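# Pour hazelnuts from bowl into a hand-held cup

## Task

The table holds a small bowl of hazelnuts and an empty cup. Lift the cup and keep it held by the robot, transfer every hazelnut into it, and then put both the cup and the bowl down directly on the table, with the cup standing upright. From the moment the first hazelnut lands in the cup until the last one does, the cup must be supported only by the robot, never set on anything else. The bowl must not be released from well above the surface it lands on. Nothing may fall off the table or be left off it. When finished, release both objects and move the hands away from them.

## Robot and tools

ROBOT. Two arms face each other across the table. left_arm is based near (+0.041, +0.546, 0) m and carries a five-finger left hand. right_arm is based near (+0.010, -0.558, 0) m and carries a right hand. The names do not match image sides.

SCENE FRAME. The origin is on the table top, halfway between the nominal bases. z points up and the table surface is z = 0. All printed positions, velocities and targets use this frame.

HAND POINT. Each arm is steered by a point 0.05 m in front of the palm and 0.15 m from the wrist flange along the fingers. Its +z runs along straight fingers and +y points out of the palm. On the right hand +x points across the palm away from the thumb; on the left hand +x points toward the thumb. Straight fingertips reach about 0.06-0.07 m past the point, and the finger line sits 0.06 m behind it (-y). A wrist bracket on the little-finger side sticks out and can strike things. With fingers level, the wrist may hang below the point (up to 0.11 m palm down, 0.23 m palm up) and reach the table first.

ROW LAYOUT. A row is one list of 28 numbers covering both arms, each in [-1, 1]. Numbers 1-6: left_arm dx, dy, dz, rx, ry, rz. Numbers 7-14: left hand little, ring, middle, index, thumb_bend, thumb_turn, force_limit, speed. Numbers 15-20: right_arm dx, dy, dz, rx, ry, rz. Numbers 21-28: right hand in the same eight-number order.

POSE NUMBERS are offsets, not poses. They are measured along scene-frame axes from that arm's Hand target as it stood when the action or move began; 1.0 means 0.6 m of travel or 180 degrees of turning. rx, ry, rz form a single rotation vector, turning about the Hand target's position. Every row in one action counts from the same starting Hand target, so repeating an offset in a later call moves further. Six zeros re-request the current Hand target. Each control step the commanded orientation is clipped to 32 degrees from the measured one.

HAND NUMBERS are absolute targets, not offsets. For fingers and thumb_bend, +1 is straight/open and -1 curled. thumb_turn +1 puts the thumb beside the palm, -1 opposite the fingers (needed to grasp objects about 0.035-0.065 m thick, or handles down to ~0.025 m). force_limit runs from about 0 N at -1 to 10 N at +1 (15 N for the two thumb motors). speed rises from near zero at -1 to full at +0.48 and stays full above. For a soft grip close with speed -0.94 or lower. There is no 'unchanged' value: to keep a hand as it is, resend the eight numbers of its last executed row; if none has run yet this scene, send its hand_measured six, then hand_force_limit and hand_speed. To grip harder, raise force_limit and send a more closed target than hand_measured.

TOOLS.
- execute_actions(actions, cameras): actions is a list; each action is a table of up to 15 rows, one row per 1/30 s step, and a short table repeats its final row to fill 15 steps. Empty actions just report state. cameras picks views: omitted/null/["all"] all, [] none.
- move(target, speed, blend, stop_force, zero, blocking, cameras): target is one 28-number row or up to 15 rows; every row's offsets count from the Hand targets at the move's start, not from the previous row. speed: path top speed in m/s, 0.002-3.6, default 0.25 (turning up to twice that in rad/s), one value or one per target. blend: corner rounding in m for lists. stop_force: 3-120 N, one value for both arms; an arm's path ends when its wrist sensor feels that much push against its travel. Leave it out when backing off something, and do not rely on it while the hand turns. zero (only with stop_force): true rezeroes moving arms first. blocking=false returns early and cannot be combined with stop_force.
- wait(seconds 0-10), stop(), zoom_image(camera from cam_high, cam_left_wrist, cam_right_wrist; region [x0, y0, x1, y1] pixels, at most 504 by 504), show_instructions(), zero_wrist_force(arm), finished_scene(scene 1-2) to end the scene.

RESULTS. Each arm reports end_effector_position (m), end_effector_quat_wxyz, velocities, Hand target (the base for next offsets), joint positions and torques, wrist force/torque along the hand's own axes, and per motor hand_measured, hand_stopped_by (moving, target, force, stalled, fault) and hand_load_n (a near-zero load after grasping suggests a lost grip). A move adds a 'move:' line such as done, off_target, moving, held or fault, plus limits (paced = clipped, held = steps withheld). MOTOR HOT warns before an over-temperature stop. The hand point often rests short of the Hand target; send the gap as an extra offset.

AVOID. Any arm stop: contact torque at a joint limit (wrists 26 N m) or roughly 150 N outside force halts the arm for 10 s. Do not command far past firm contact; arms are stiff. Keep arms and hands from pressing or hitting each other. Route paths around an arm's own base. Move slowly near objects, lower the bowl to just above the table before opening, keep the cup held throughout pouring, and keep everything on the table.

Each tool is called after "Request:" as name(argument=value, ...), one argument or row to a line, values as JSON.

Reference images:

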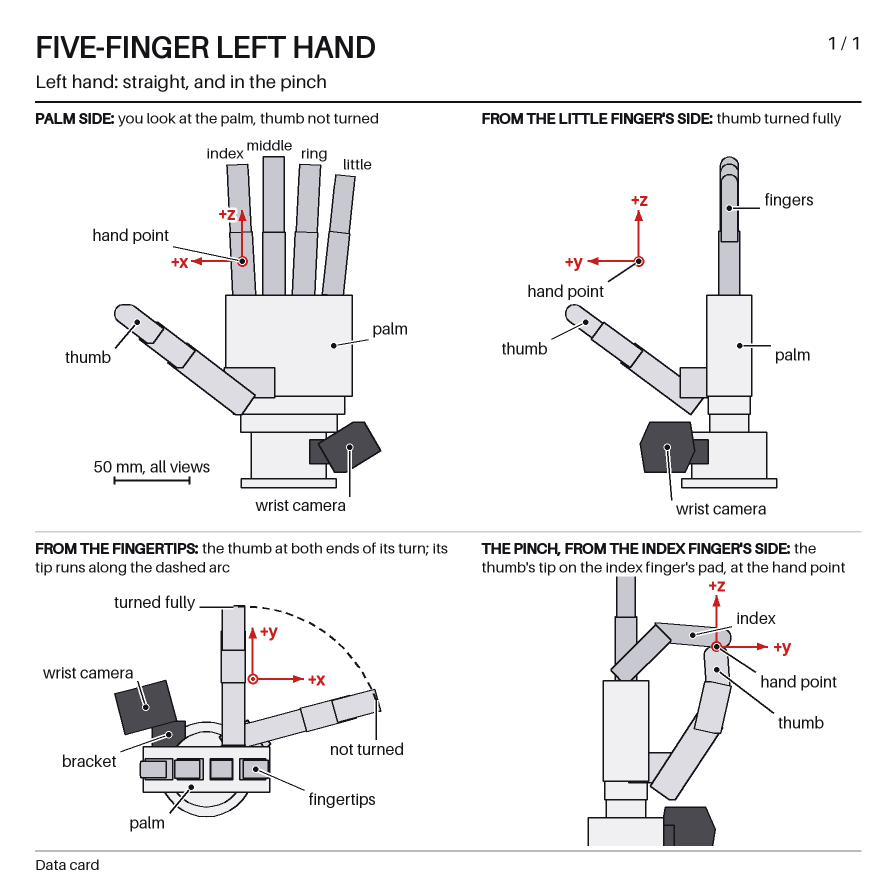

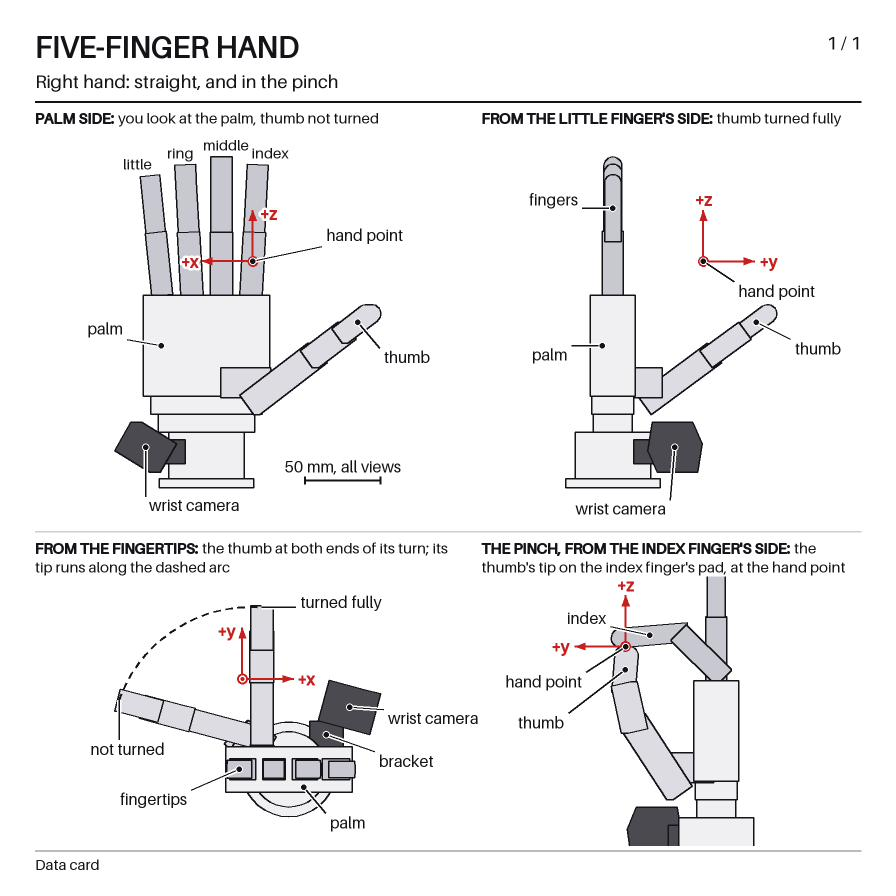

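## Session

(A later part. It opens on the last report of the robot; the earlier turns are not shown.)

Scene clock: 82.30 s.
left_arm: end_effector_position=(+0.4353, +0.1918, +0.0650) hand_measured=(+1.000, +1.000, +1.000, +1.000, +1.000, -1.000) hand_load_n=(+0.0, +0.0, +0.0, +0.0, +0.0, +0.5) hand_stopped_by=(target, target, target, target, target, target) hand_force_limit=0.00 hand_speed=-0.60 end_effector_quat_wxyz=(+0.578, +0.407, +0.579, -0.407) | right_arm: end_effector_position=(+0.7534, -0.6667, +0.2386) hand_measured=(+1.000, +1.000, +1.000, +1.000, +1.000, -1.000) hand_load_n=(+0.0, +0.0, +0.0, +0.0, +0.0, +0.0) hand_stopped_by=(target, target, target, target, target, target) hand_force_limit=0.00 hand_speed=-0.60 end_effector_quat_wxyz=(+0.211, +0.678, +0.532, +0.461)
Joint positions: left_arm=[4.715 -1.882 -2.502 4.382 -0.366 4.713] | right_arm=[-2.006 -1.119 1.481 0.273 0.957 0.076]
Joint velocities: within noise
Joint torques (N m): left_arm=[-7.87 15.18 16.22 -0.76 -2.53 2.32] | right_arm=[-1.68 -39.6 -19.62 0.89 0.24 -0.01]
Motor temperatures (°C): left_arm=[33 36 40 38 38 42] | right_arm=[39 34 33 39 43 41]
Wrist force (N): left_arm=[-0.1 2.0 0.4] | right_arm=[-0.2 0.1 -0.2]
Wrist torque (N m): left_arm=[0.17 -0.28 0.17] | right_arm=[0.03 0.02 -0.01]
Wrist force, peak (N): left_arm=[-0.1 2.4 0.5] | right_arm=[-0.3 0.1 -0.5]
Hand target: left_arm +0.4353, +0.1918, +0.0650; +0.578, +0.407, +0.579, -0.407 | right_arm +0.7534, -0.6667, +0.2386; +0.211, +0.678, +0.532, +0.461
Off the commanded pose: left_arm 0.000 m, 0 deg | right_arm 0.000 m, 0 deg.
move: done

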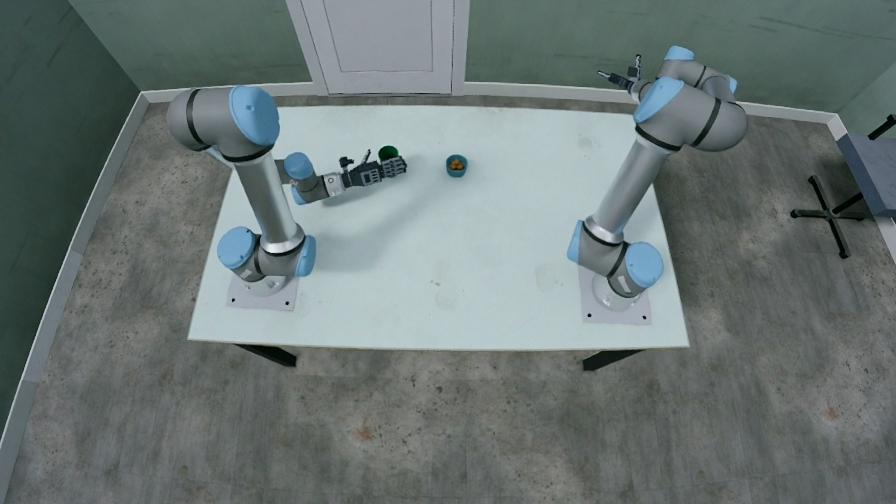

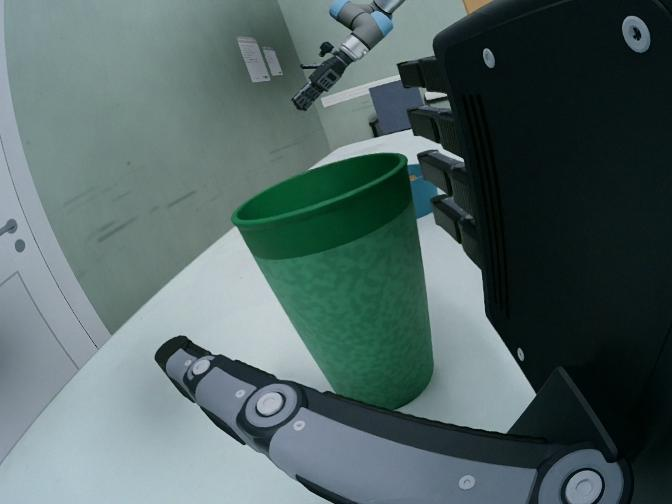

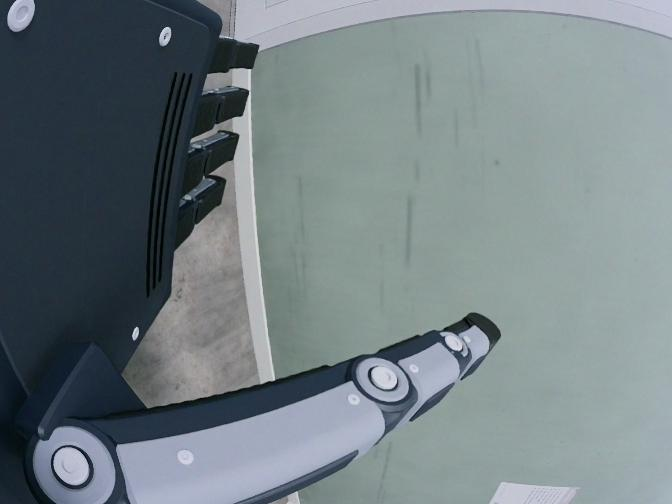

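Request:
move(
  target=[0.0074,-0.0204,0,0,0,0,1,1,1,1,1,-1,0,-0.6,0,0,0,0,0,0,1,1,1,1,1,-1,0,-0.6],
  speed=0.03,
  stop_force=3,
  cameras=["cam_left_wrist"],
)

Request:
move(
  target=[0,0,0,0,0,0,1,1,-0.5,-0.5,-0.6,-1,-0.6,-0.92,0,0,0,0,0,0,1,1,1,1,1,-1,0,-0.6],
  speed=0.03,
)

Request:
zoom_image(
  camera="cam_high",
  region=[300, 100, 500, 230],
)

Scene clock: 90.00 s.
left_arm: end_effector_position=(+0.4398, +0.1796, +0.0650) hand_measured=(+1.000, +1.000, +1.000, +1.000, +1.000, -1.000) hand_load_n=(+0.0, +0.0, +0.0, +0.0, +0.0, +0.0) hand_stopped_by=(target, target, target, target, target, target) hand_force_limit=0.00 hand_speed=-0.60 end_effector_quat_wxyz=(+0.578, +0.407, +0.579, -0.407) | right_arm: end_effector_position=(+0.7534, -0.6667, +0.2386) hand_measured=(+1.000, +1.000, +1.000, +1.000, +1.000, -1.000) hand_load_n=(+0.0, +0.0, +0.0, +0.0, +0.0, +0.0) hand_stopped_by=(target, target, target, target, target, target) hand_force_limit=0.00 hand_speed=-0.60 end_effector_quat_wxyz=(+0.211, +0.678, +0.532, +0.461)
Joint positions: left_arm=[4.669 -1.896 -2.474 4.368 -0.412 4.713] | right_arm=[-2.006 -1.119 1.481 0.273 0.957 0.076]
Joint velocities: within noise
Joint torques (N m): left_arm=[-7.46 15.79 16.7 -0.72 -2.55 2.34] | right_arm=[-1.43 -39.43 -19.78 0.79 0.33 0.01]
Motor temperatures (°C): left_arm=[33 35 40 38 38 42] | right_arm=[39 34 33 39 43 41]
Wrist force (N): left_arm=[-0.1 2.1 0.8] | right_arm=[-0.3 0.0 -0.3]
Wrist torque (N m): left_arm=[0.15 -0.26 0.17] | right_arm=[0.02 0.04 -0.02]
Wrist force, peak (N): left_arm=[-0.2 2.3 0.8] | right_arm=[-0.6 -0.2 -0.1]
Hand target: left_arm +0.4398, +0.1796, +0.0650; +0.578, +0.407, +0.579, -0.407 | right_arm +0.7534, -0.6667, +0.2386; +0.211, +0.678, +0.532, +0.461
Off the commanded pose: left_arm 0.000 m, 0 deg | right_arm 0.000 m, 0 deg.
move: done
Images, in order (width x height): cam_left_wrist 672x504.

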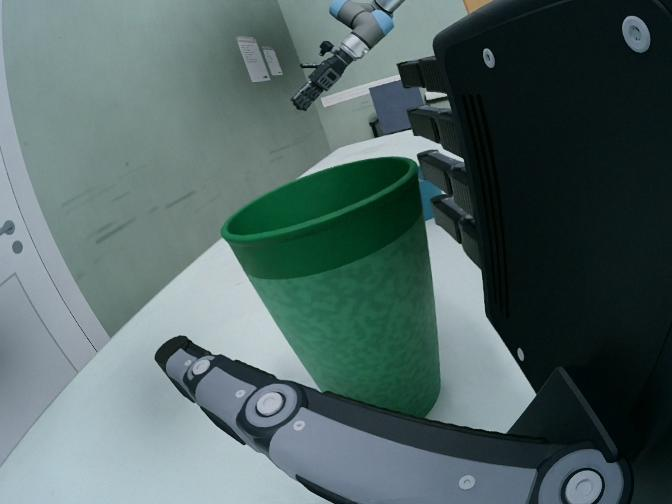

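Scene clock: 93.43 s.
left_arm: end_effector_position=(+0.4398, +0.1796, +0.0650) hand_measured=(+1.000, +1.000, +0.320, +0.290, +0.652, -1.000) hand_load_n=(+0.0, +0.0, +1.5, +2.5, +4.5, +0.5) hand_stopped_by=(target, target, force, force, force, target) hand_force_limit=-0.60 hand_speed=-0.92 end_effector_quat_wxyz=(+0.578, +0.407, +0.579, -0.407) | right_arm: end_effector_position=(+0.7534, -0.6667, +0.2386) hand_measured=(+1.000, +1.000, +1.000, +1.000, +1.000, -1.000) hand_load_n=(+0.0, +0.0, +0.0, +0.0, +0.0, +0.0) hand_stopped_by=(target, target, target, target, target, target) hand_force_limit=0.00 hand_speed=-0.60 end_effector_quat_wxyz=(+0.211, +0.678, +0.532, +0.461)
Joint positions: left_arm=[4.669 -1.896 -2.474 4.368 -0.412 4.713] | right_arm=[-2.006 -1.119 1.481 0.273 0.957 0.076]
Joint velocities: within noise
Joint torques (N m): left_arm=[-6.89 17.01 12.88 -0.42 -2.25 2.01] | right_arm=[-0.89 -39.76 -19.09 0.84 0.44 0.02]
Motor temperatures (°C): left_arm=[33 35 40 38 38 42] | right_arm=[39 34 33 39 43 41]
Wrist force (N): left_arm=[0.2 2.1 0.7] | right_arm=[0.3 -0.2 -0.1]
Wrist torque (N m): left_arm=[0.15 -0.27 0.17] | right_arm=[-0.01 -0.04 0.01]
Wrist force, peak (N): left_arm=[0.0 2.4 0.8] | right_arm=[-0.2 -0.3 -0.4]
Hand target: left_arm +0.4398, +0.1796, +0.0650; +0.578, +0.407, +0.579, -0.407 | right_arm +0.7534, -0.6667, +0.2386; +0.211, +0.678, +0.532, +0.461
Off the commanded pose: left_arm 0.000 m, 0 deg | right_arm 0.000 m, 0 deg.
move: done

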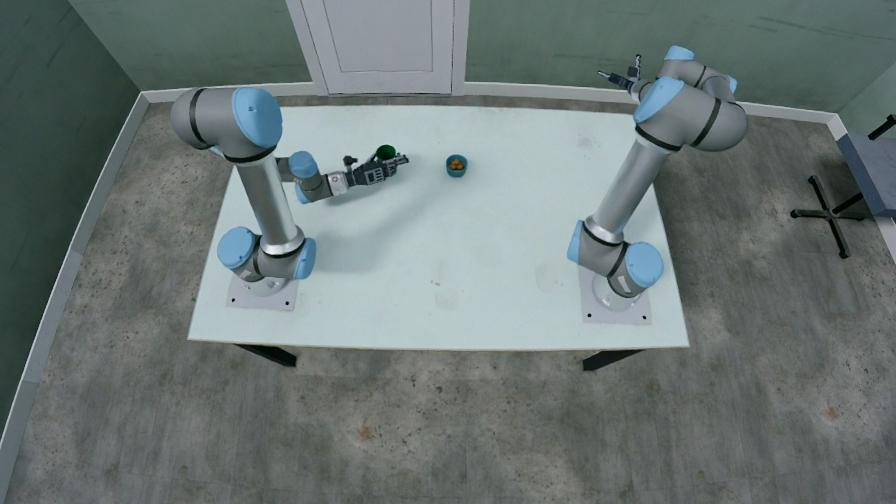

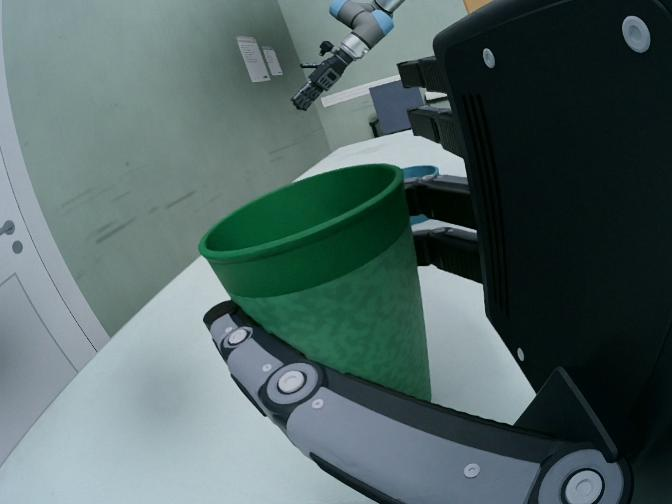

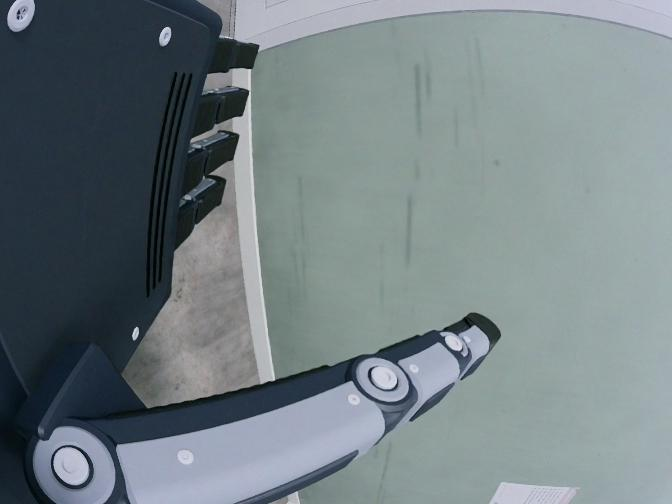

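Scaled by 2.520 from the camera's 896x504 image, which has a finer 1280x720 frame.

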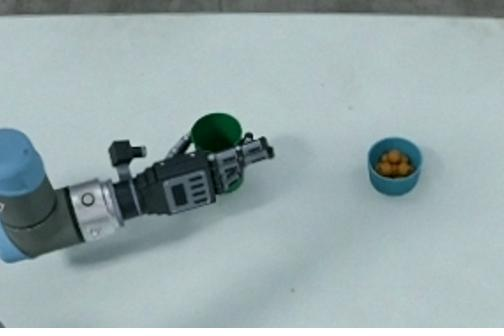

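Request:
move(
  target=[0,0,0,0,0,0,1,1,-0.6,-0.6,-0.7,-1,-0.3,-0.94,0,0,0,0,0,0,1,1,1,1,1,-1,0,-0.6],
  speed=0.03,
  cameras=["cam_left_wrist"],
)

Request:
move(
  target=[0,0,0.1,0,0,0,1,1,-0.6,-0.6,-0.7,-1,-0.3,-0.94,0,0,0,0,0,0,1,1,1,1,1,-1,0,-0.6],
  speed=0.05,
)

Request:
zoom_image(
  camera="cam_high",
  region=[300, 100, 500, 230],
)

Scene clock: 98.10 s.
left_arm: end_effector_position=(+0.4398, +0.1796, +0.0650) hand_measured=(+1.000, +1.000, +0.306, +0.280, +0.654, -1.000) hand_load_n=(+0.0, +0.0, +3.5, +3.0, +7.5, +0.5) hand_stopped_by=(target, target, force, force, force, target) hand_force_limit=-0.30 hand_speed=-0.94 end_effector_quat_wxyz=(+0.578, +0.407, +0.579, -0.407) | right_arm: end_effector_position=(+0.7534, -0.6667, +0.2386) hand_measured=(+1.000, +1.000, +1.000, +1.000, +1.000, -1.000) hand_load_n=(+0.0, +0.0, +0.5, +0.0, +0.0, +0.0) hand_stopped_by=(target, target, target, target, target, target) hand_force_limit=0.00 hand_speed=-0.60 end_effector_quat_wxyz=(+0.211, +0.678, +0.532, +0.461)
Joint positions: left_arm=[4.669 -1.896 -2.474 4.368 -0.412 4.713] | right_arm=[-2.006 -1.119 1.481 0.273 0.957 0.076]
Joint velocities: within noise
Joint torques (N m): left_arm=[-5.82 16.81 9.29 -0.31 -1.88 0.61] | right_arm=[-1.59 -39.37 -19.06 0.8 0.35 0.12]
Motor temperatures (°C): left_arm=[33 35 40 38 38 42] | right_arm=[39 34 33 39 43 41]
Wrist force (N): left_arm=[-0.9 2.2 0.8] | right_arm=[-0.3 0.0 -0.3]
Wrist torque (N m): left_arm=[0.23 -0.26 0.16] | right_arm=[0.01 0.04 -0.02]
Wrist force, peak (N): left_arm=[0.2 2.4 0.7] | right_arm=[-0.4 0.1 -0.6]
Hand target: left_arm +0.4398, +0.1796, +0.0650; +0.578, +0.407, +0.579, -0.407 | right_arm +0.7534, -0.6667, +0.2386; +0.211, +0.678, +0.532, +0.461
Off the commanded pose: left_arm 0.000 m, 0 deg | right_arm 0.000 m, 0 deg.
move: done
Images, in order (width x height): cam_left_wrist 672x504.

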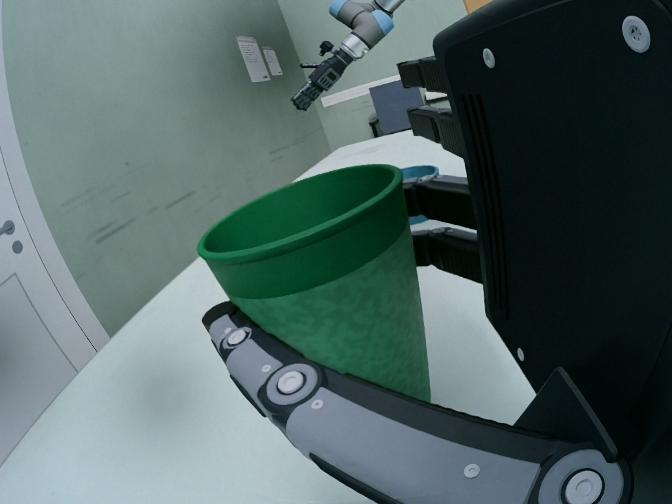

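Scene clock: 99.90 s.
left_arm: end_effector_position=(+0.4398, +0.1796, +0.1250) hand_measured=(+1.000, +1.000, +0.306, +0.280, +0.654, -1.000) hand_load_n=(+0.0, +0.0, +4.0, +3.0, +7.0, +1.5) hand_stopped_by=(target, target, force, force, force, target) hand_force_limit=-0.30 hand_speed=-0.94 end_effector_quat_wxyz=(+0.578, +0.407, +0.579, -0.407) | right_arm: end_effector_position=(+0.7534, -0.6667, +0.2386) hand_measured=(+1.000, +1.000, +1.000, +1.000, +1.000, -1.000) hand_load_n=(+0.0, +0.0, +0.0, +0.0, +0.0, +0.0) hand_stopped_by=(target, target, target, target, target, target) hand_force_limit=0.00 hand_speed=-0.60 end_effector_quat_wxyz=(+0.211, +0.678, +0.532, +0.461)
Joint positions: left_arm=[4.669 -1.696 -2.438 4.132 -0.412 4.713] | right_arm=[-2.006 -1.119 1.481 0.273 0.957 0.076]
Joint velocities: within noise
Joint torques (N m): left_arm=[7.27 25.68 20.95 -0.54 2.54 2.34] | right_arm=[-1.56 -39.56 -19.31 0.82 0.5 0.02]
Motor temperatures (°C): left_arm=[33 35 40 38 38 42] | right_arm=[39 34 33 39 43 41]
Wrist force (N): left_arm=[0.4 2.1 0.8] | right_arm=[0.2 -0.1 -0.3]
Wrist torque (N m): left_arm=[0.16 -0.25 0.17] | right_arm=[0.00 -0.03 0.01]
Wrist force, peak (N): left_arm=[0.8 2.3 0.7] | right_arm=[0.1 0.1 -0.5]
Hand target: left_arm +0.4398, +0.1796, +0.1250; +0.578, +0.407, +0.579, -0.407 | right_arm +0.7534, -0.6667, +0.2386; +0.211, +0.678, +0.532, +0.461
Off the commanded pose: left_arm 0.000 m, 0 deg | right_arm 0.000 m, 0 deg.
move: done

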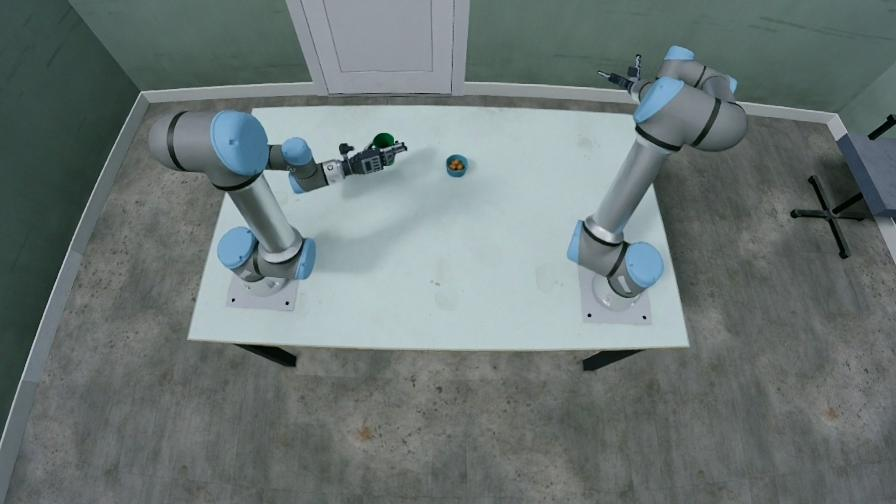

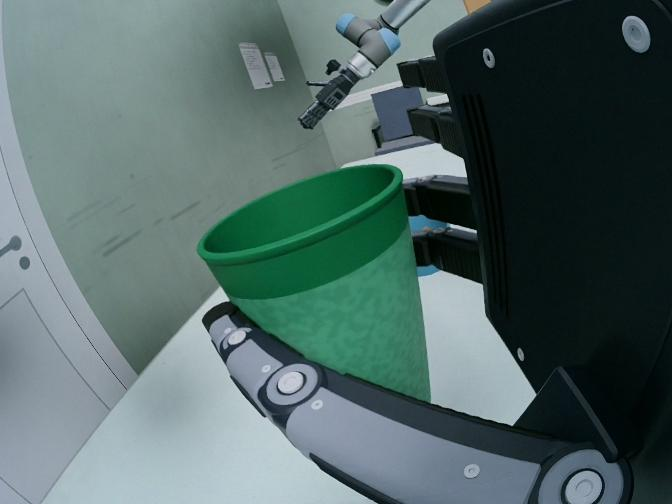

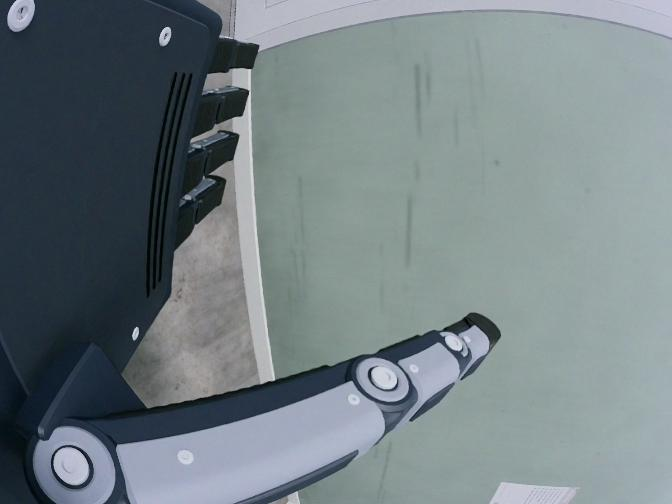

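Scaled by 2.520 from the camera's 896x504 image, which has a finer 1280x720 frame.

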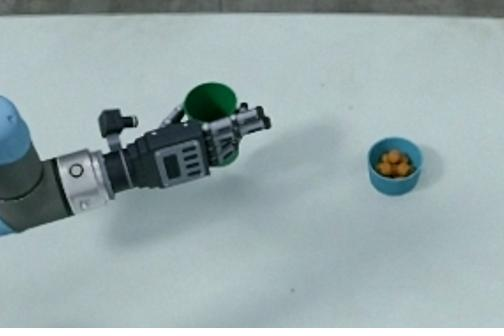

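Request:
move(
  target=[
    [-0.067,0.067,0.06,0,0,0,1,1,-0.6,-0.6,-0.7,-1,-0.3,-0.94,-0.29,0.32,0.1,0.171,0.237,-0.119,1,1,1,1,1,-1,0,-0.6],
    [-0.133,0.134,0.158,0,0,0,1,1,-0.6,-0.6,-0.7,-1,-0.3,-0.94,-0.589,0.645,0.185,0.343,0.475,-0.2375,1,1,1,1,1,-1,0,-0.6],
  ],
  speed=0.15,
  blend=0.05,
)

Scene clock: 116.50 s.
left_arm: end_effector_position=(+0.3600, +0.2600, +0.2198) hand_measured=(+1.000, +1.000, +0.306, +0.280, +0.654, -1.000) hand_load_n=(+0.0, +0.0, +3.5, +3.0, +7.5, +1.0) hand_stopped_by=(target, target, force, force, force, target) hand_force_limit=-0.30 hand_speed=-0.94 end_effector_quat_wxyz=(+0.578, +0.407, +0.579, -0.407) | right_arm: end_effector_position=(+0.4000, -0.2797, +0.3496) hand_measured=(+1.000, +1.000, +1.000, +1.000, +1.000, -1.000) hand_load_n=(+0.0, +0.0, +0.0, +0.0, +0.0, +0.0) hand_stopped_by=(target, target, target, target, target, target) hand_force_limit=0.00 hand_speed=-0.60 end_effector_quat_wxyz=(-0.383, +0.924, +0.000, +0.001)
Joint positions: left_arm=[5.129 -1.044 -2.572 3.639 0.048 4.689] | right_arm=[-1.497 -1.257 1.244 1.556 0.786 1.608]
Joint velocities: within noise
Joint torques (N m): left_arm=[7.77 -8.56 27.27 -1.53 2.83 2.57] | right_arm=[9.4 -46.62 -7.81 1.28 -2.31 1.91]
Motor temperatures (°C): left_arm=[33 35 40 38 38 42] | right_arm=[38 34 33 39 43 41]
Wrist force (N): left_arm=[0.3 2.1 0.7] | right_arm=[0.0 0.4 -0.3]
Wrist torque (N m): left_arm=[0.18 -0.30 0.14] | right_arm=[0.03 0.04 -0.07]
Wrist force, peak (N): left_arm=[0.3 2.6 0.7] | right_arm=[-0.9 0.3 -0.7]
Hand target: left_arm +0.3600, +0.2600, +0.2198; +0.578, +0.407, +0.579, -0.407 | right_arm +0.4000, -0.2797, +0.3496; -0.383, +0.924, +0.000, +0.001
Off the commanded pose: left_arm 0.000 m, 0 deg | right_arm 0.000 m, 0 deg.
move: done

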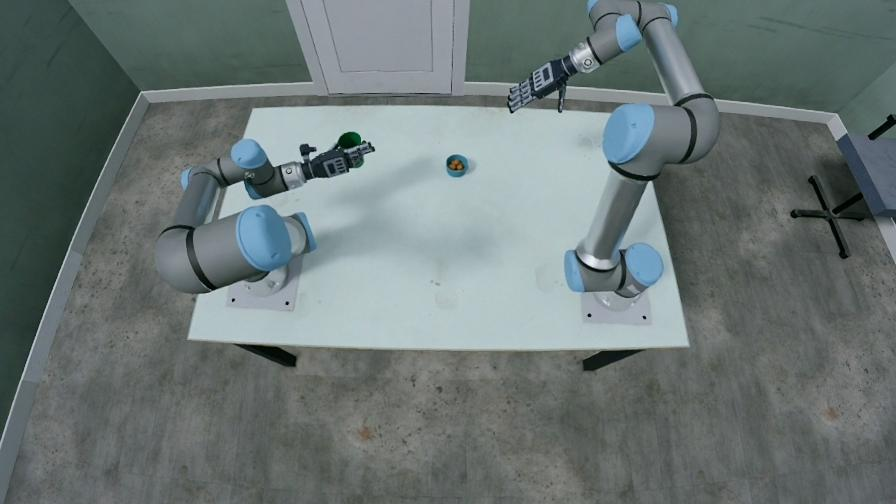

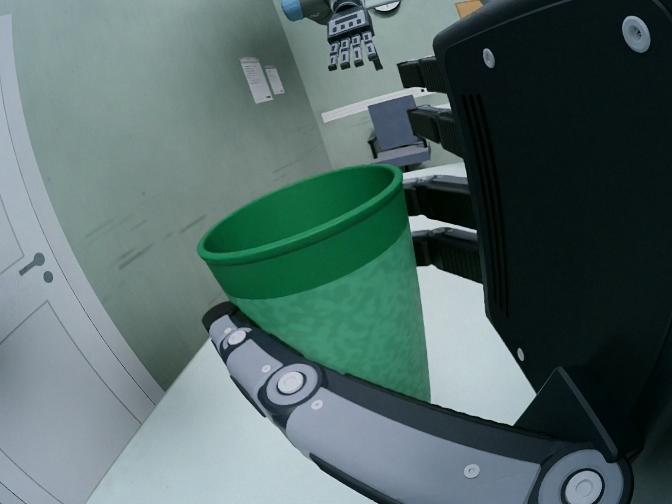

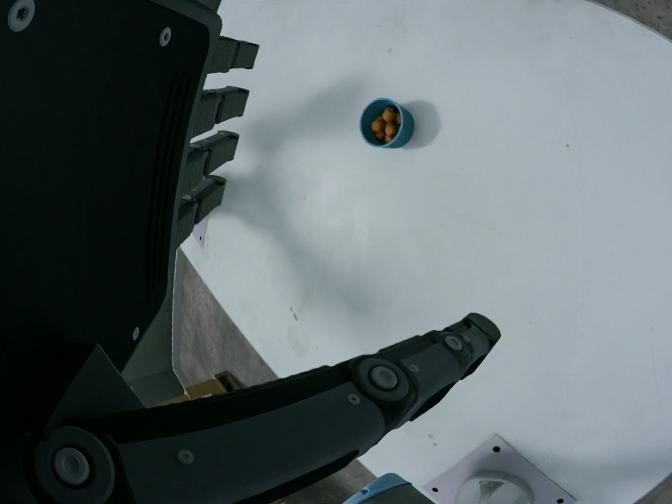

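Request:
move(
  target=[0,0,0,0,0,0,1,1,-0.6,-0.6,-0.7,-1,-0.3,-0.94,0.0867,0.366,-0.366,0,0,0,1,1,1,1,1,-1,0,-0.6],
  speed=0.15,
)

Request:
zoom_image(
  camera="cam_high",
  region=[360, 100, 560, 230],
)

Scene clock: 126.30 s.
left_arm: end_effector_position=(+0.3600, +0.2600, +0.2198) hand_measured=(+1.000, +1.000, +0.306, +0.280, +0.654, -1.000) hand_load_n=(+0.0, +0.0, +3.5, +3.0, +7.5, +1.5) hand_stopped_by=(target, target, force, force, force, target) hand_force_limit=-0.30 hand_speed=-0.94 end_effector_quat_wxyz=(+0.578, +0.407, +0.579, -0.407) | right_arm: end_effector_position=(+0.4520, -0.0602, +0.1301) hand_measured=(+1.000, +1.000, +1.000, +1.000, +1.000, -1.000) hand_load_n=(+0.0, +0.0, +0.0, +0.0, +0.0, +0.0) hand_stopped_by=(target, target, target, target, target, target) hand_force_limit=0.00 hand_speed=-0.60 end_effector_quat_wxyz=(-0.383, +0.924, +0.000, +0.001)
Joint positions: left_arm=[5.129 -1.047 -2.571 3.634 0.048 4.696] | right_arm=[-1.092 -0.82 1.038 0.956 0.874 2.147]
Joint velocities: within noise
Joint torques (N m): left_arm=[8.55 -8.9 26.6 -1.44 2.77 2.34] | right_arm=[7.79 -38.06 -31.48 0.71 0.34 1.53]
Motor temperatures (°C): left_arm=[33 35 40 38 38 42] | right_arm=[38 34 33 39 43 41]
Wrist force (N): left_arm=[0.6 2.1 0.7] | right_arm=[-0.4 0.3 -0.4]
Wrist torque (N m): left_arm=[0.17 -0.35 0.16] | right_arm=[0.00 0.12 -0.08]
Wrist force, peak (N): left_arm=[0.4 2.4 0.6] | right_arm=[-0.6 0.3 -1.1]
Hand target: left_arm +0.3600, +0.2600, +0.2198; +0.578, +0.407, +0.579, -0.407 | right_arm +0.4520, -0.0601, +0.1300; -0.383, +0.924, +0.000, +0.001
Off the commanded pose: left_arm 0.000 m, 0 deg | right_arm 0.000 m, 0 deg.
move: done

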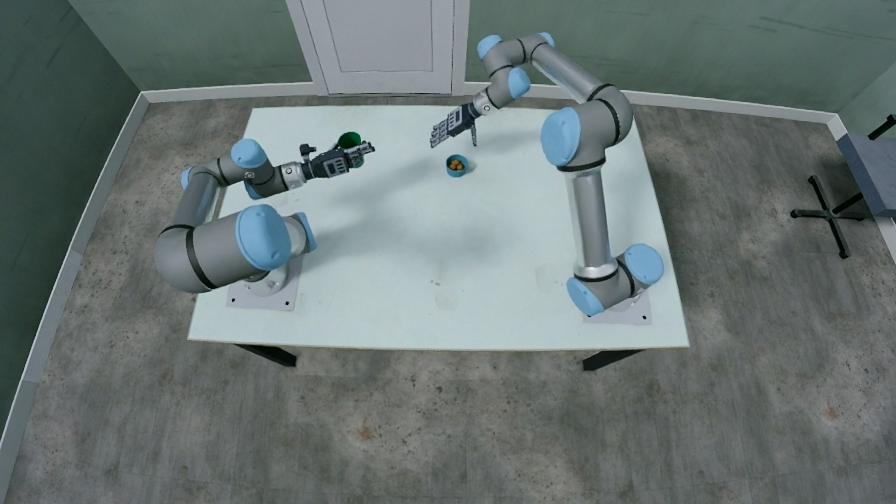

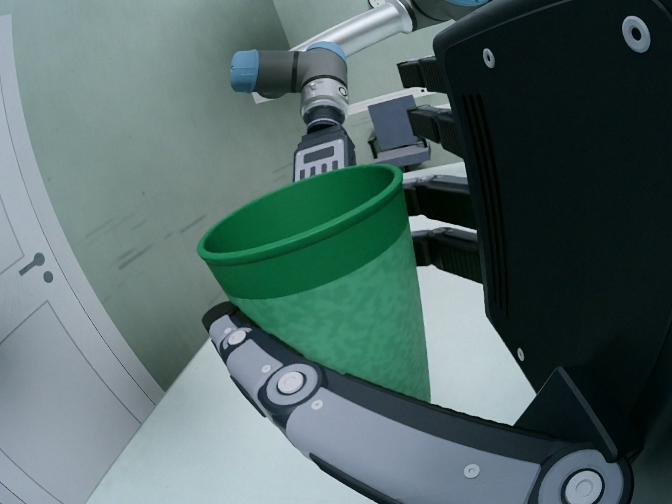

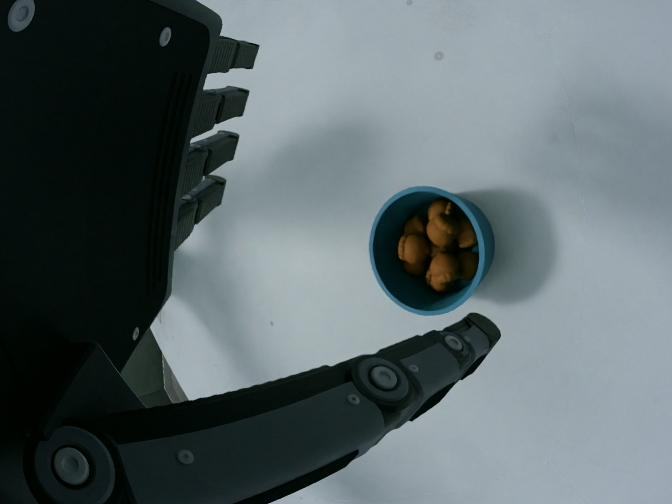

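Scaled by 2.520 from the camera's 896x504 image, which has a finer 1280x720 frame.

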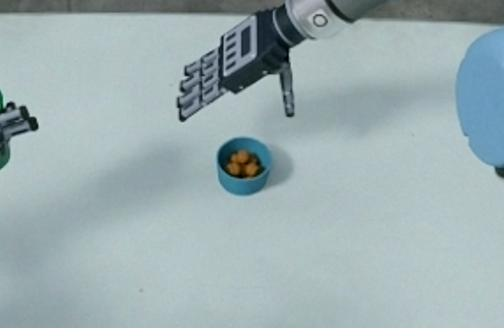

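Request:
move(
  target=[0,0,0,0,0,0,1,1,-0.6,-0.6,-0.7,-1,-0.3,-0.94,-0.03,0.005,-0.075,0,0,0,1,1,1,1,1,-1,0,-0.6],
  speed=0.08,
  cameras=["cam_high","cam_right_wrist"],
)

Request:
zoom_image(
  camera="cam_high",
  region=[400, 110, 500, 190],
)

Scene clock: 137.60 s.
left_arm: end_effector_position=(+0.3600, +0.2600, +0.2198) hand_measured=(+1.000, +1.000, +0.306, +0.280, +0.654, -1.000) hand_load_n=(+0.0, +0.0, +3.5, +3.0, +7.5, +1.0) hand_stopped_by=(target, target, force, force, force, target) hand_force_limit=-0.30 hand_speed=-0.94 end_effector_quat_wxyz=(+0.578, +0.407, +0.579, -0.407) | right_arm: end_effector_position=(+0.4340, -0.0571, +0.0851) hand_measured=(+1.000, +1.000, +1.000, +1.000, +1.000, -1.000) hand_load_n=(+0.0, +0.0, +0.0, +0.0, +0.0, +0.0) hand_stopped_by=(target, target, target, target, target, target) hand_force_limit=0.00 hand_speed=-0.60 end_effector_quat_wxyz=(-0.383, +0.924, +0.000, +0.001)
Joint positions: left_arm=[5.129 -1.047 -2.571 3.634 0.048 4.696] | right_arm=[-1.074 -0.821 1.157 0.825 0.881 2.169]
Joint velocities: within noise
Joint torques (N m): left_arm=[8.43 -9.05 27.26 -1.45 2.63 2.49] | right_arm=[8.77 -36.17 -7.41 0.93 0.46 1.68]
Motor temperatures (°C): left_arm=[33 35 40 38 38 42] | right_arm=[38 34 33 39 43 41]
Wrist force (N): left_arm=[0.3 2.0 0.5] | right_arm=[-0.2 0.0 -0.4]
Wrist torque (N m): left_arm=[0.18 -0.30 0.14] | right_arm=[-0.04 0.09 -0.09]
Wrist force, peak (N): left_arm=[0.6 2.2 0.7] | right_arm=[-0.7 0.3 -0.6]
Hand target: left_arm +0.3600, +0.2600, +0.2198; +0.578, +0.407, +0.579, -0.407 | right_arm +0.4340, -0.0571, +0.0850; -0.383, +0.924, +0.000, +0.001
Off the commanded pose: left_arm 0.000 m, 0 deg | right_arm 0.000 m, 0 deg.
move: done
Images, in order (width x height): cam_high 896x504, cam_right_wrist 672x504.

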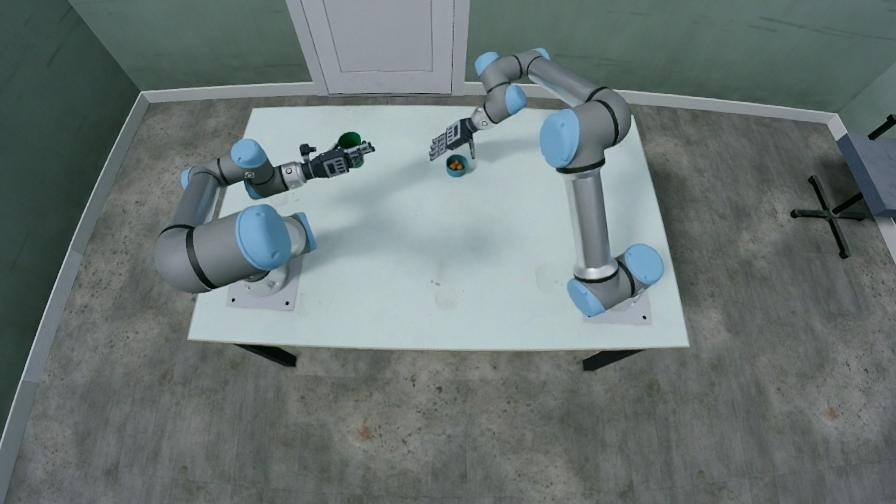

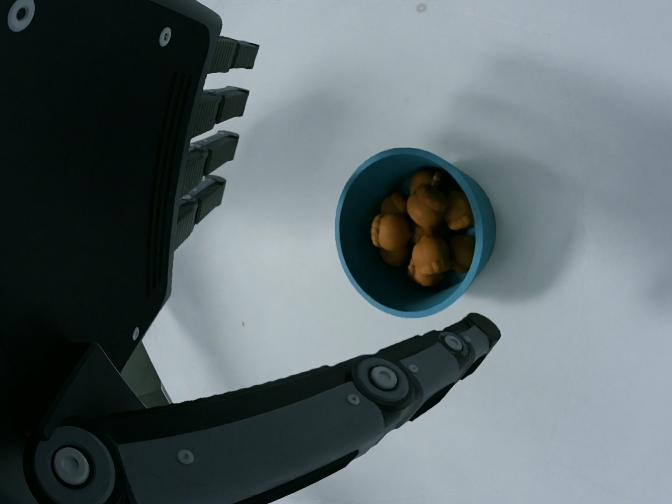

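Scaled by 5.040 from the camera's 896x504 image, which has a finer 1280x720 frame.

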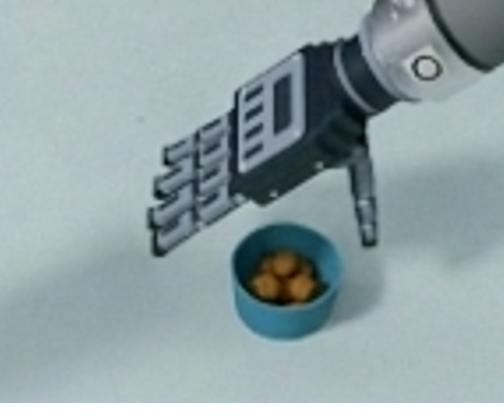

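Request:
move(
  target=[0,0,0,0,0,0,1,1,-0.6,-0.6,-0.7,-1,-0.3,-0.94,0.003,0,-0.0777,0,0,0,1,1,1,1,1,-1,0,-0.6],
  speed=0.03,
  stop_force=3,
  cameras=["cam_high","cam_right_wrist"],
)

Request:
zoom_image(
  camera="cam_high",
  region=[400, 110, 500, 190],
)

Scene clock: 149.53 s.
left_arm: end_effector_position=(+0.3600, +0.2600, +0.2198) hand_measured=(+1.000, +1.000, +0.306, +0.280, +0.654, -1.000) hand_load_n=(+0.0, +0.0, +3.5, +3.0, +7.5, +1.0) hand_stopped_by=(target, target, force, force, force, target) hand_force_limit=-0.30 hand_speed=-0.94 end_effector_quat_wxyz=(+0.578, +0.407, +0.579, -0.407) | right_arm: end_effector_position=(+0.4358, -0.0571, +0.0384) hand_measured=(+1.000, +1.000, +1.000, +1.000, +1.000, -1.000) hand_load_n=(+0.0, +0.0, +0.0, +0.0, +0.0, +0.0) hand_stopped_by=(target, target, target, target, target, target) hand_force_limit=0.00 hand_speed=-0.60 end_effector_quat_wxyz=(-0.383, +0.924, +0.000, +0.001)
Joint positions: left_arm=[5.129 -1.047 -2.571 3.634 0.048 4.696] | right_arm=[-1.076 -0.774 1.199 0.736 0.881 2.168]
Joint velocities: within noise
Joint torques (N m): left_arm=[8.29 -8.87 27.03 -1.32 2.66 2.33] | right_arm=[-13.16 -37.17 -7.15 0.73 -2.09 -0.73]
Motor temperatures (°C): left_arm=[33 35 40 38 38 42] | right_arm=[38 34 33 39 43 41]
Wrist force (N): left_arm=[0.6 2.0 0.6] | right_arm=[-0.5 0.1 -0.5]
Wrist torque (N m): left_arm=[0.16 -0.34 0.16] | right_arm=[-0.02 0.13 -0.10]
Wrist force, peak (N): left_arm=[0.5 2.4 0.3] | right_arm=[-0.3 0.7 -0.6]
Hand target: left_arm +0.3600, +0.2600, +0.2198; +0.578, +0.407, +0.579, -0.407 | right_arm +0.4358, -0.0571, +0.0384; -0.383, +0.924, +0.000, +0.001
Off the commanded pose: left_arm 0.000 m, 0 deg | right_arm 0.000 m, 0 deg.
move: done
Images, in order (width x height): cam_high 896x504, cam_right_wrist 672x504.

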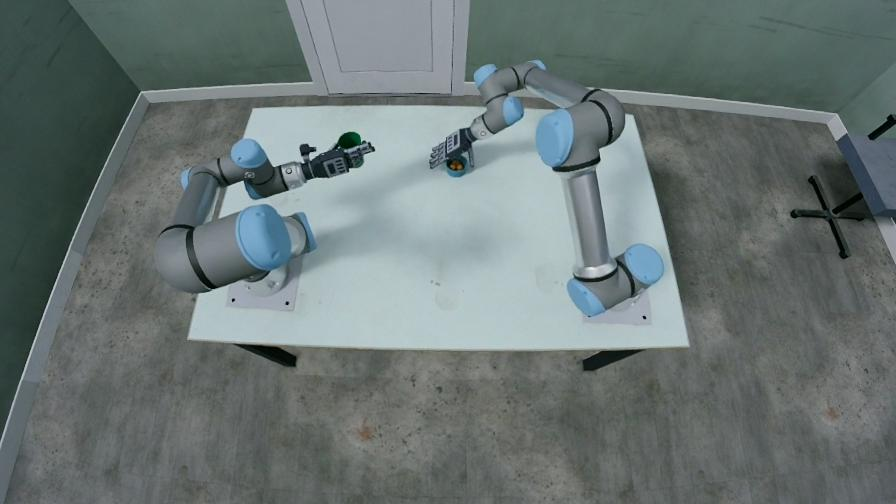

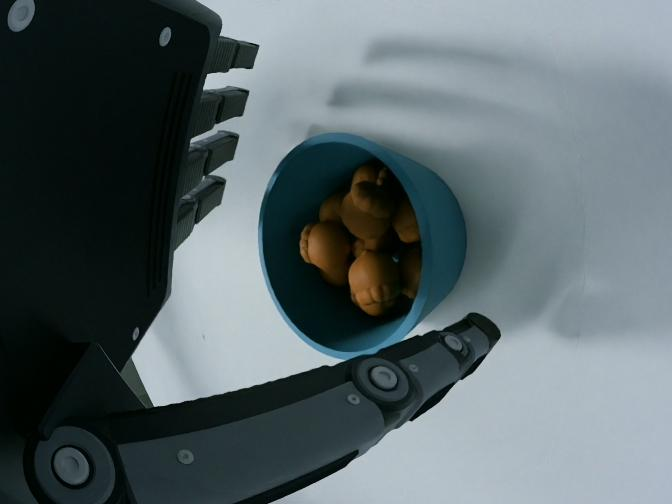

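Scaled by 5.040 from the camera's 896x504 image, which has a finer 1280x720 frame.

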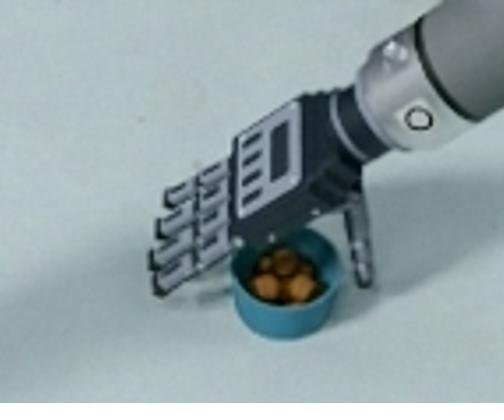

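Request:
move(
  target=[0,0,0,0,0,0,1,1,-0.6,-0.6,-0.7,-1,-0.3,-0.94,0,0,0,0,0,0,1,1,-0.4,-0.4,-0.4,-1,-0.7,-0.93],
  speed=0.03,
  cameras=["cam_right_wrist"],
)

Request:
move(
  target=[0,0,0,0,0,0,1,1,-0.6,-0.6,-0.7,-1,-0.3,-0.94,0,0,0,0,0,0,1,1,-0.5,-0.5,-0.5,-1,-0.1,-0.94],
  speed=0.03,
  cameras=["cam_right_wrist"],
)

Request:
zoom_image(
  camera="cam_right_wrist",
  region=[150, 80, 550, 420],
)

Scene clock: 159.10 s.
left_arm: end_effector_position=(+0.3600, +0.2600, +0.2198) hand_measured=(+1.000, +1.000, +0.306, +0.280, +0.654, -1.000) hand_load_n=(+0.0, +0.0, +3.5, +3.0, +7.5, +0.5) hand_stopped_by=(target, target, force, force, force, target) hand_force_limit=-0.30 hand_speed=-0.94 end_effector_quat_wxyz=(+0.578, +0.407, +0.579, -0.407) | right_arm: end_effector_position=(+0.4358, -0.0571, +0.0384) hand_measured=(+1.000, +1.000, +0.450, +0.424, +0.718, -1.000) hand_load_n=(+0.0, +0.0, +1.0, +2.5, +6.0, +0.0) hand_stopped_by=(target, target, force, force, force, target) hand_force_limit=-0.70 hand_speed=-0.93 end_effector_quat_wxyz=(-0.383, +0.924, +0.000, +0.001)
Joint positions: left_arm=[5.129 -1.047 -2.571 3.634 0.048 4.696] | right_arm=[-1.076 -0.774 1.199 0.736 0.881 2.168]
Joint velocities: within noise
Joint torques (N m): left_arm=[8.77 -8.65 26.06 -1.2 2.62 2.34] | right_arm=[-12.15 -37.49 -12.5 1.29 -1.91 1.23]
Motor temperatures (°C): left_arm=[33 35 40 38 38 42] | right_arm=[38 34 33 39 43 41]
Wrist force (N): left_arm=[0.6 2.0 0.5] | right_arm=[-0.2 -0.3 -1.1]
Wrist torque (N m): left_arm=[0.17 -0.34 0.16] | right_arm=[0.00 0.09 -0.08]
Wrist force, peak (N): left_arm=[0.5 2.4 0.7] | right_arm=[-0.3 -0.7 -1.1]
Hand target: left_arm +0.3600, +0.2600, +0.2198; +0.578, +0.407, +0.579, -0.407 | right_arm +0.4358, -0.0571, +0.0384; -0.383, +0.924, +0.000, +0.001
Off the commanded pose: left_arm 0.000 m, 0 deg | right_arm 0.000 m, 0 deg.
move: done
Images, in order (width x height): cam_right_wrist 672x504.

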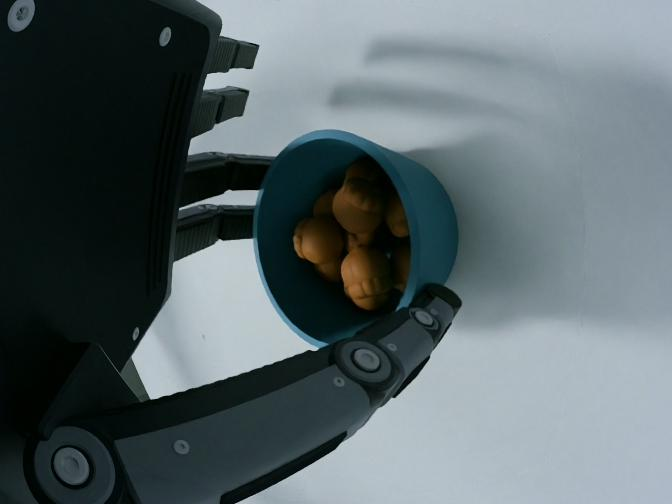

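Scene clock: 159.60 s.
left_arm: end_effector_position=(+0.3600, +0.2600, +0.2198) hand_measured=(+1.000, +1.000, +0.306, +0.280, +0.654, -1.000) hand_load_n=(+0.0, +0.0, +3.5, +3.5, +7.5, +1.0) hand_stopped_by=(target, target, force, force, force, target) hand_force_limit=-0.30 hand_speed=-0.94 end_effector_quat_wxyz=(+0.578, +0.407, +0.579, -0.407) | right_arm: end_effector_position=(+0.4358, -0.0571, +0.0384) hand_measured=(+1.000, +1.000, +0.424, +0.408, +0.720, -1.000) hand_load_n=(+0.0, +0.0, +5.0, +2.5, +12.5, +0.0) hand_stopped_by=(target, target, force, force, force, target) hand_force_limit=-0.10 hand_speed=-0.94 end_effector_quat_wxyz=(-0.383, +0.924, +0.000, +0.001)
Joint positions: left_arm=[5.129 -1.047 -2.571 3.634 0.048 4.696] | right_arm=[-1.076 -0.774 1.199 0.736 0.881 2.168]
Joint velocities: within noise
Joint torques (N m): left_arm=[8.27 -9.08 26.21 -1.32 2.56 2.33] | right_arm=[-12.12 -37.61 -13 1.37 -1.04 1.18]
Motor temperatures (°C): left_arm=[33 35 40 38 38 42] | right_arm=[38 34 33 39 43 41]
Wrist force (N): left_arm=[0.4 2.2 0.4] | right_arm=[-0.1 -3.3 -3.5]
Wrist torque (N m): left_arm=[0.21 -0.32 0.14] | right_arm=[-0.09 0.14 -0.12]
Wrist force, peak (N): left_arm=[0.5 2.3 0.7] | right_arm=[-0.1 -3.3 -3.5]
Hand target: left_arm +0.3600, +0.2600, +0.2198; +0.578, +0.407, +0.579, -0.407 | right_arm +0.4358, -0.0571, +0.0384; -0.383, +0.924, +0.000, +0.001
Off the commanded pose: left_arm 0.000 m, 0 deg | right_arm 0.000 m, 0 deg.
move: done
Images, in order (width x height): cam_right_wrist 672x504.

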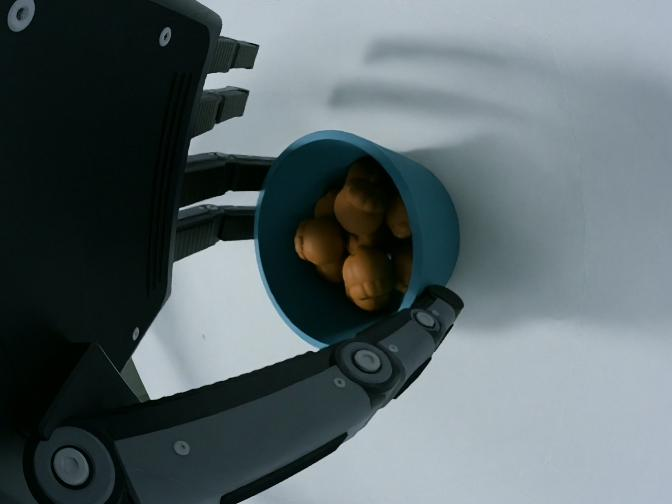

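Scaled by 1.260 from the camera's 672x504 image, which has a finer 960x720 frame.

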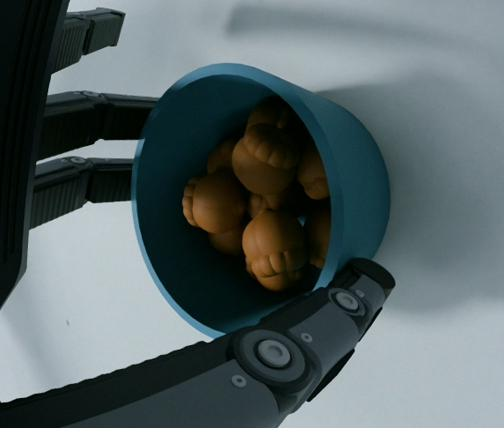

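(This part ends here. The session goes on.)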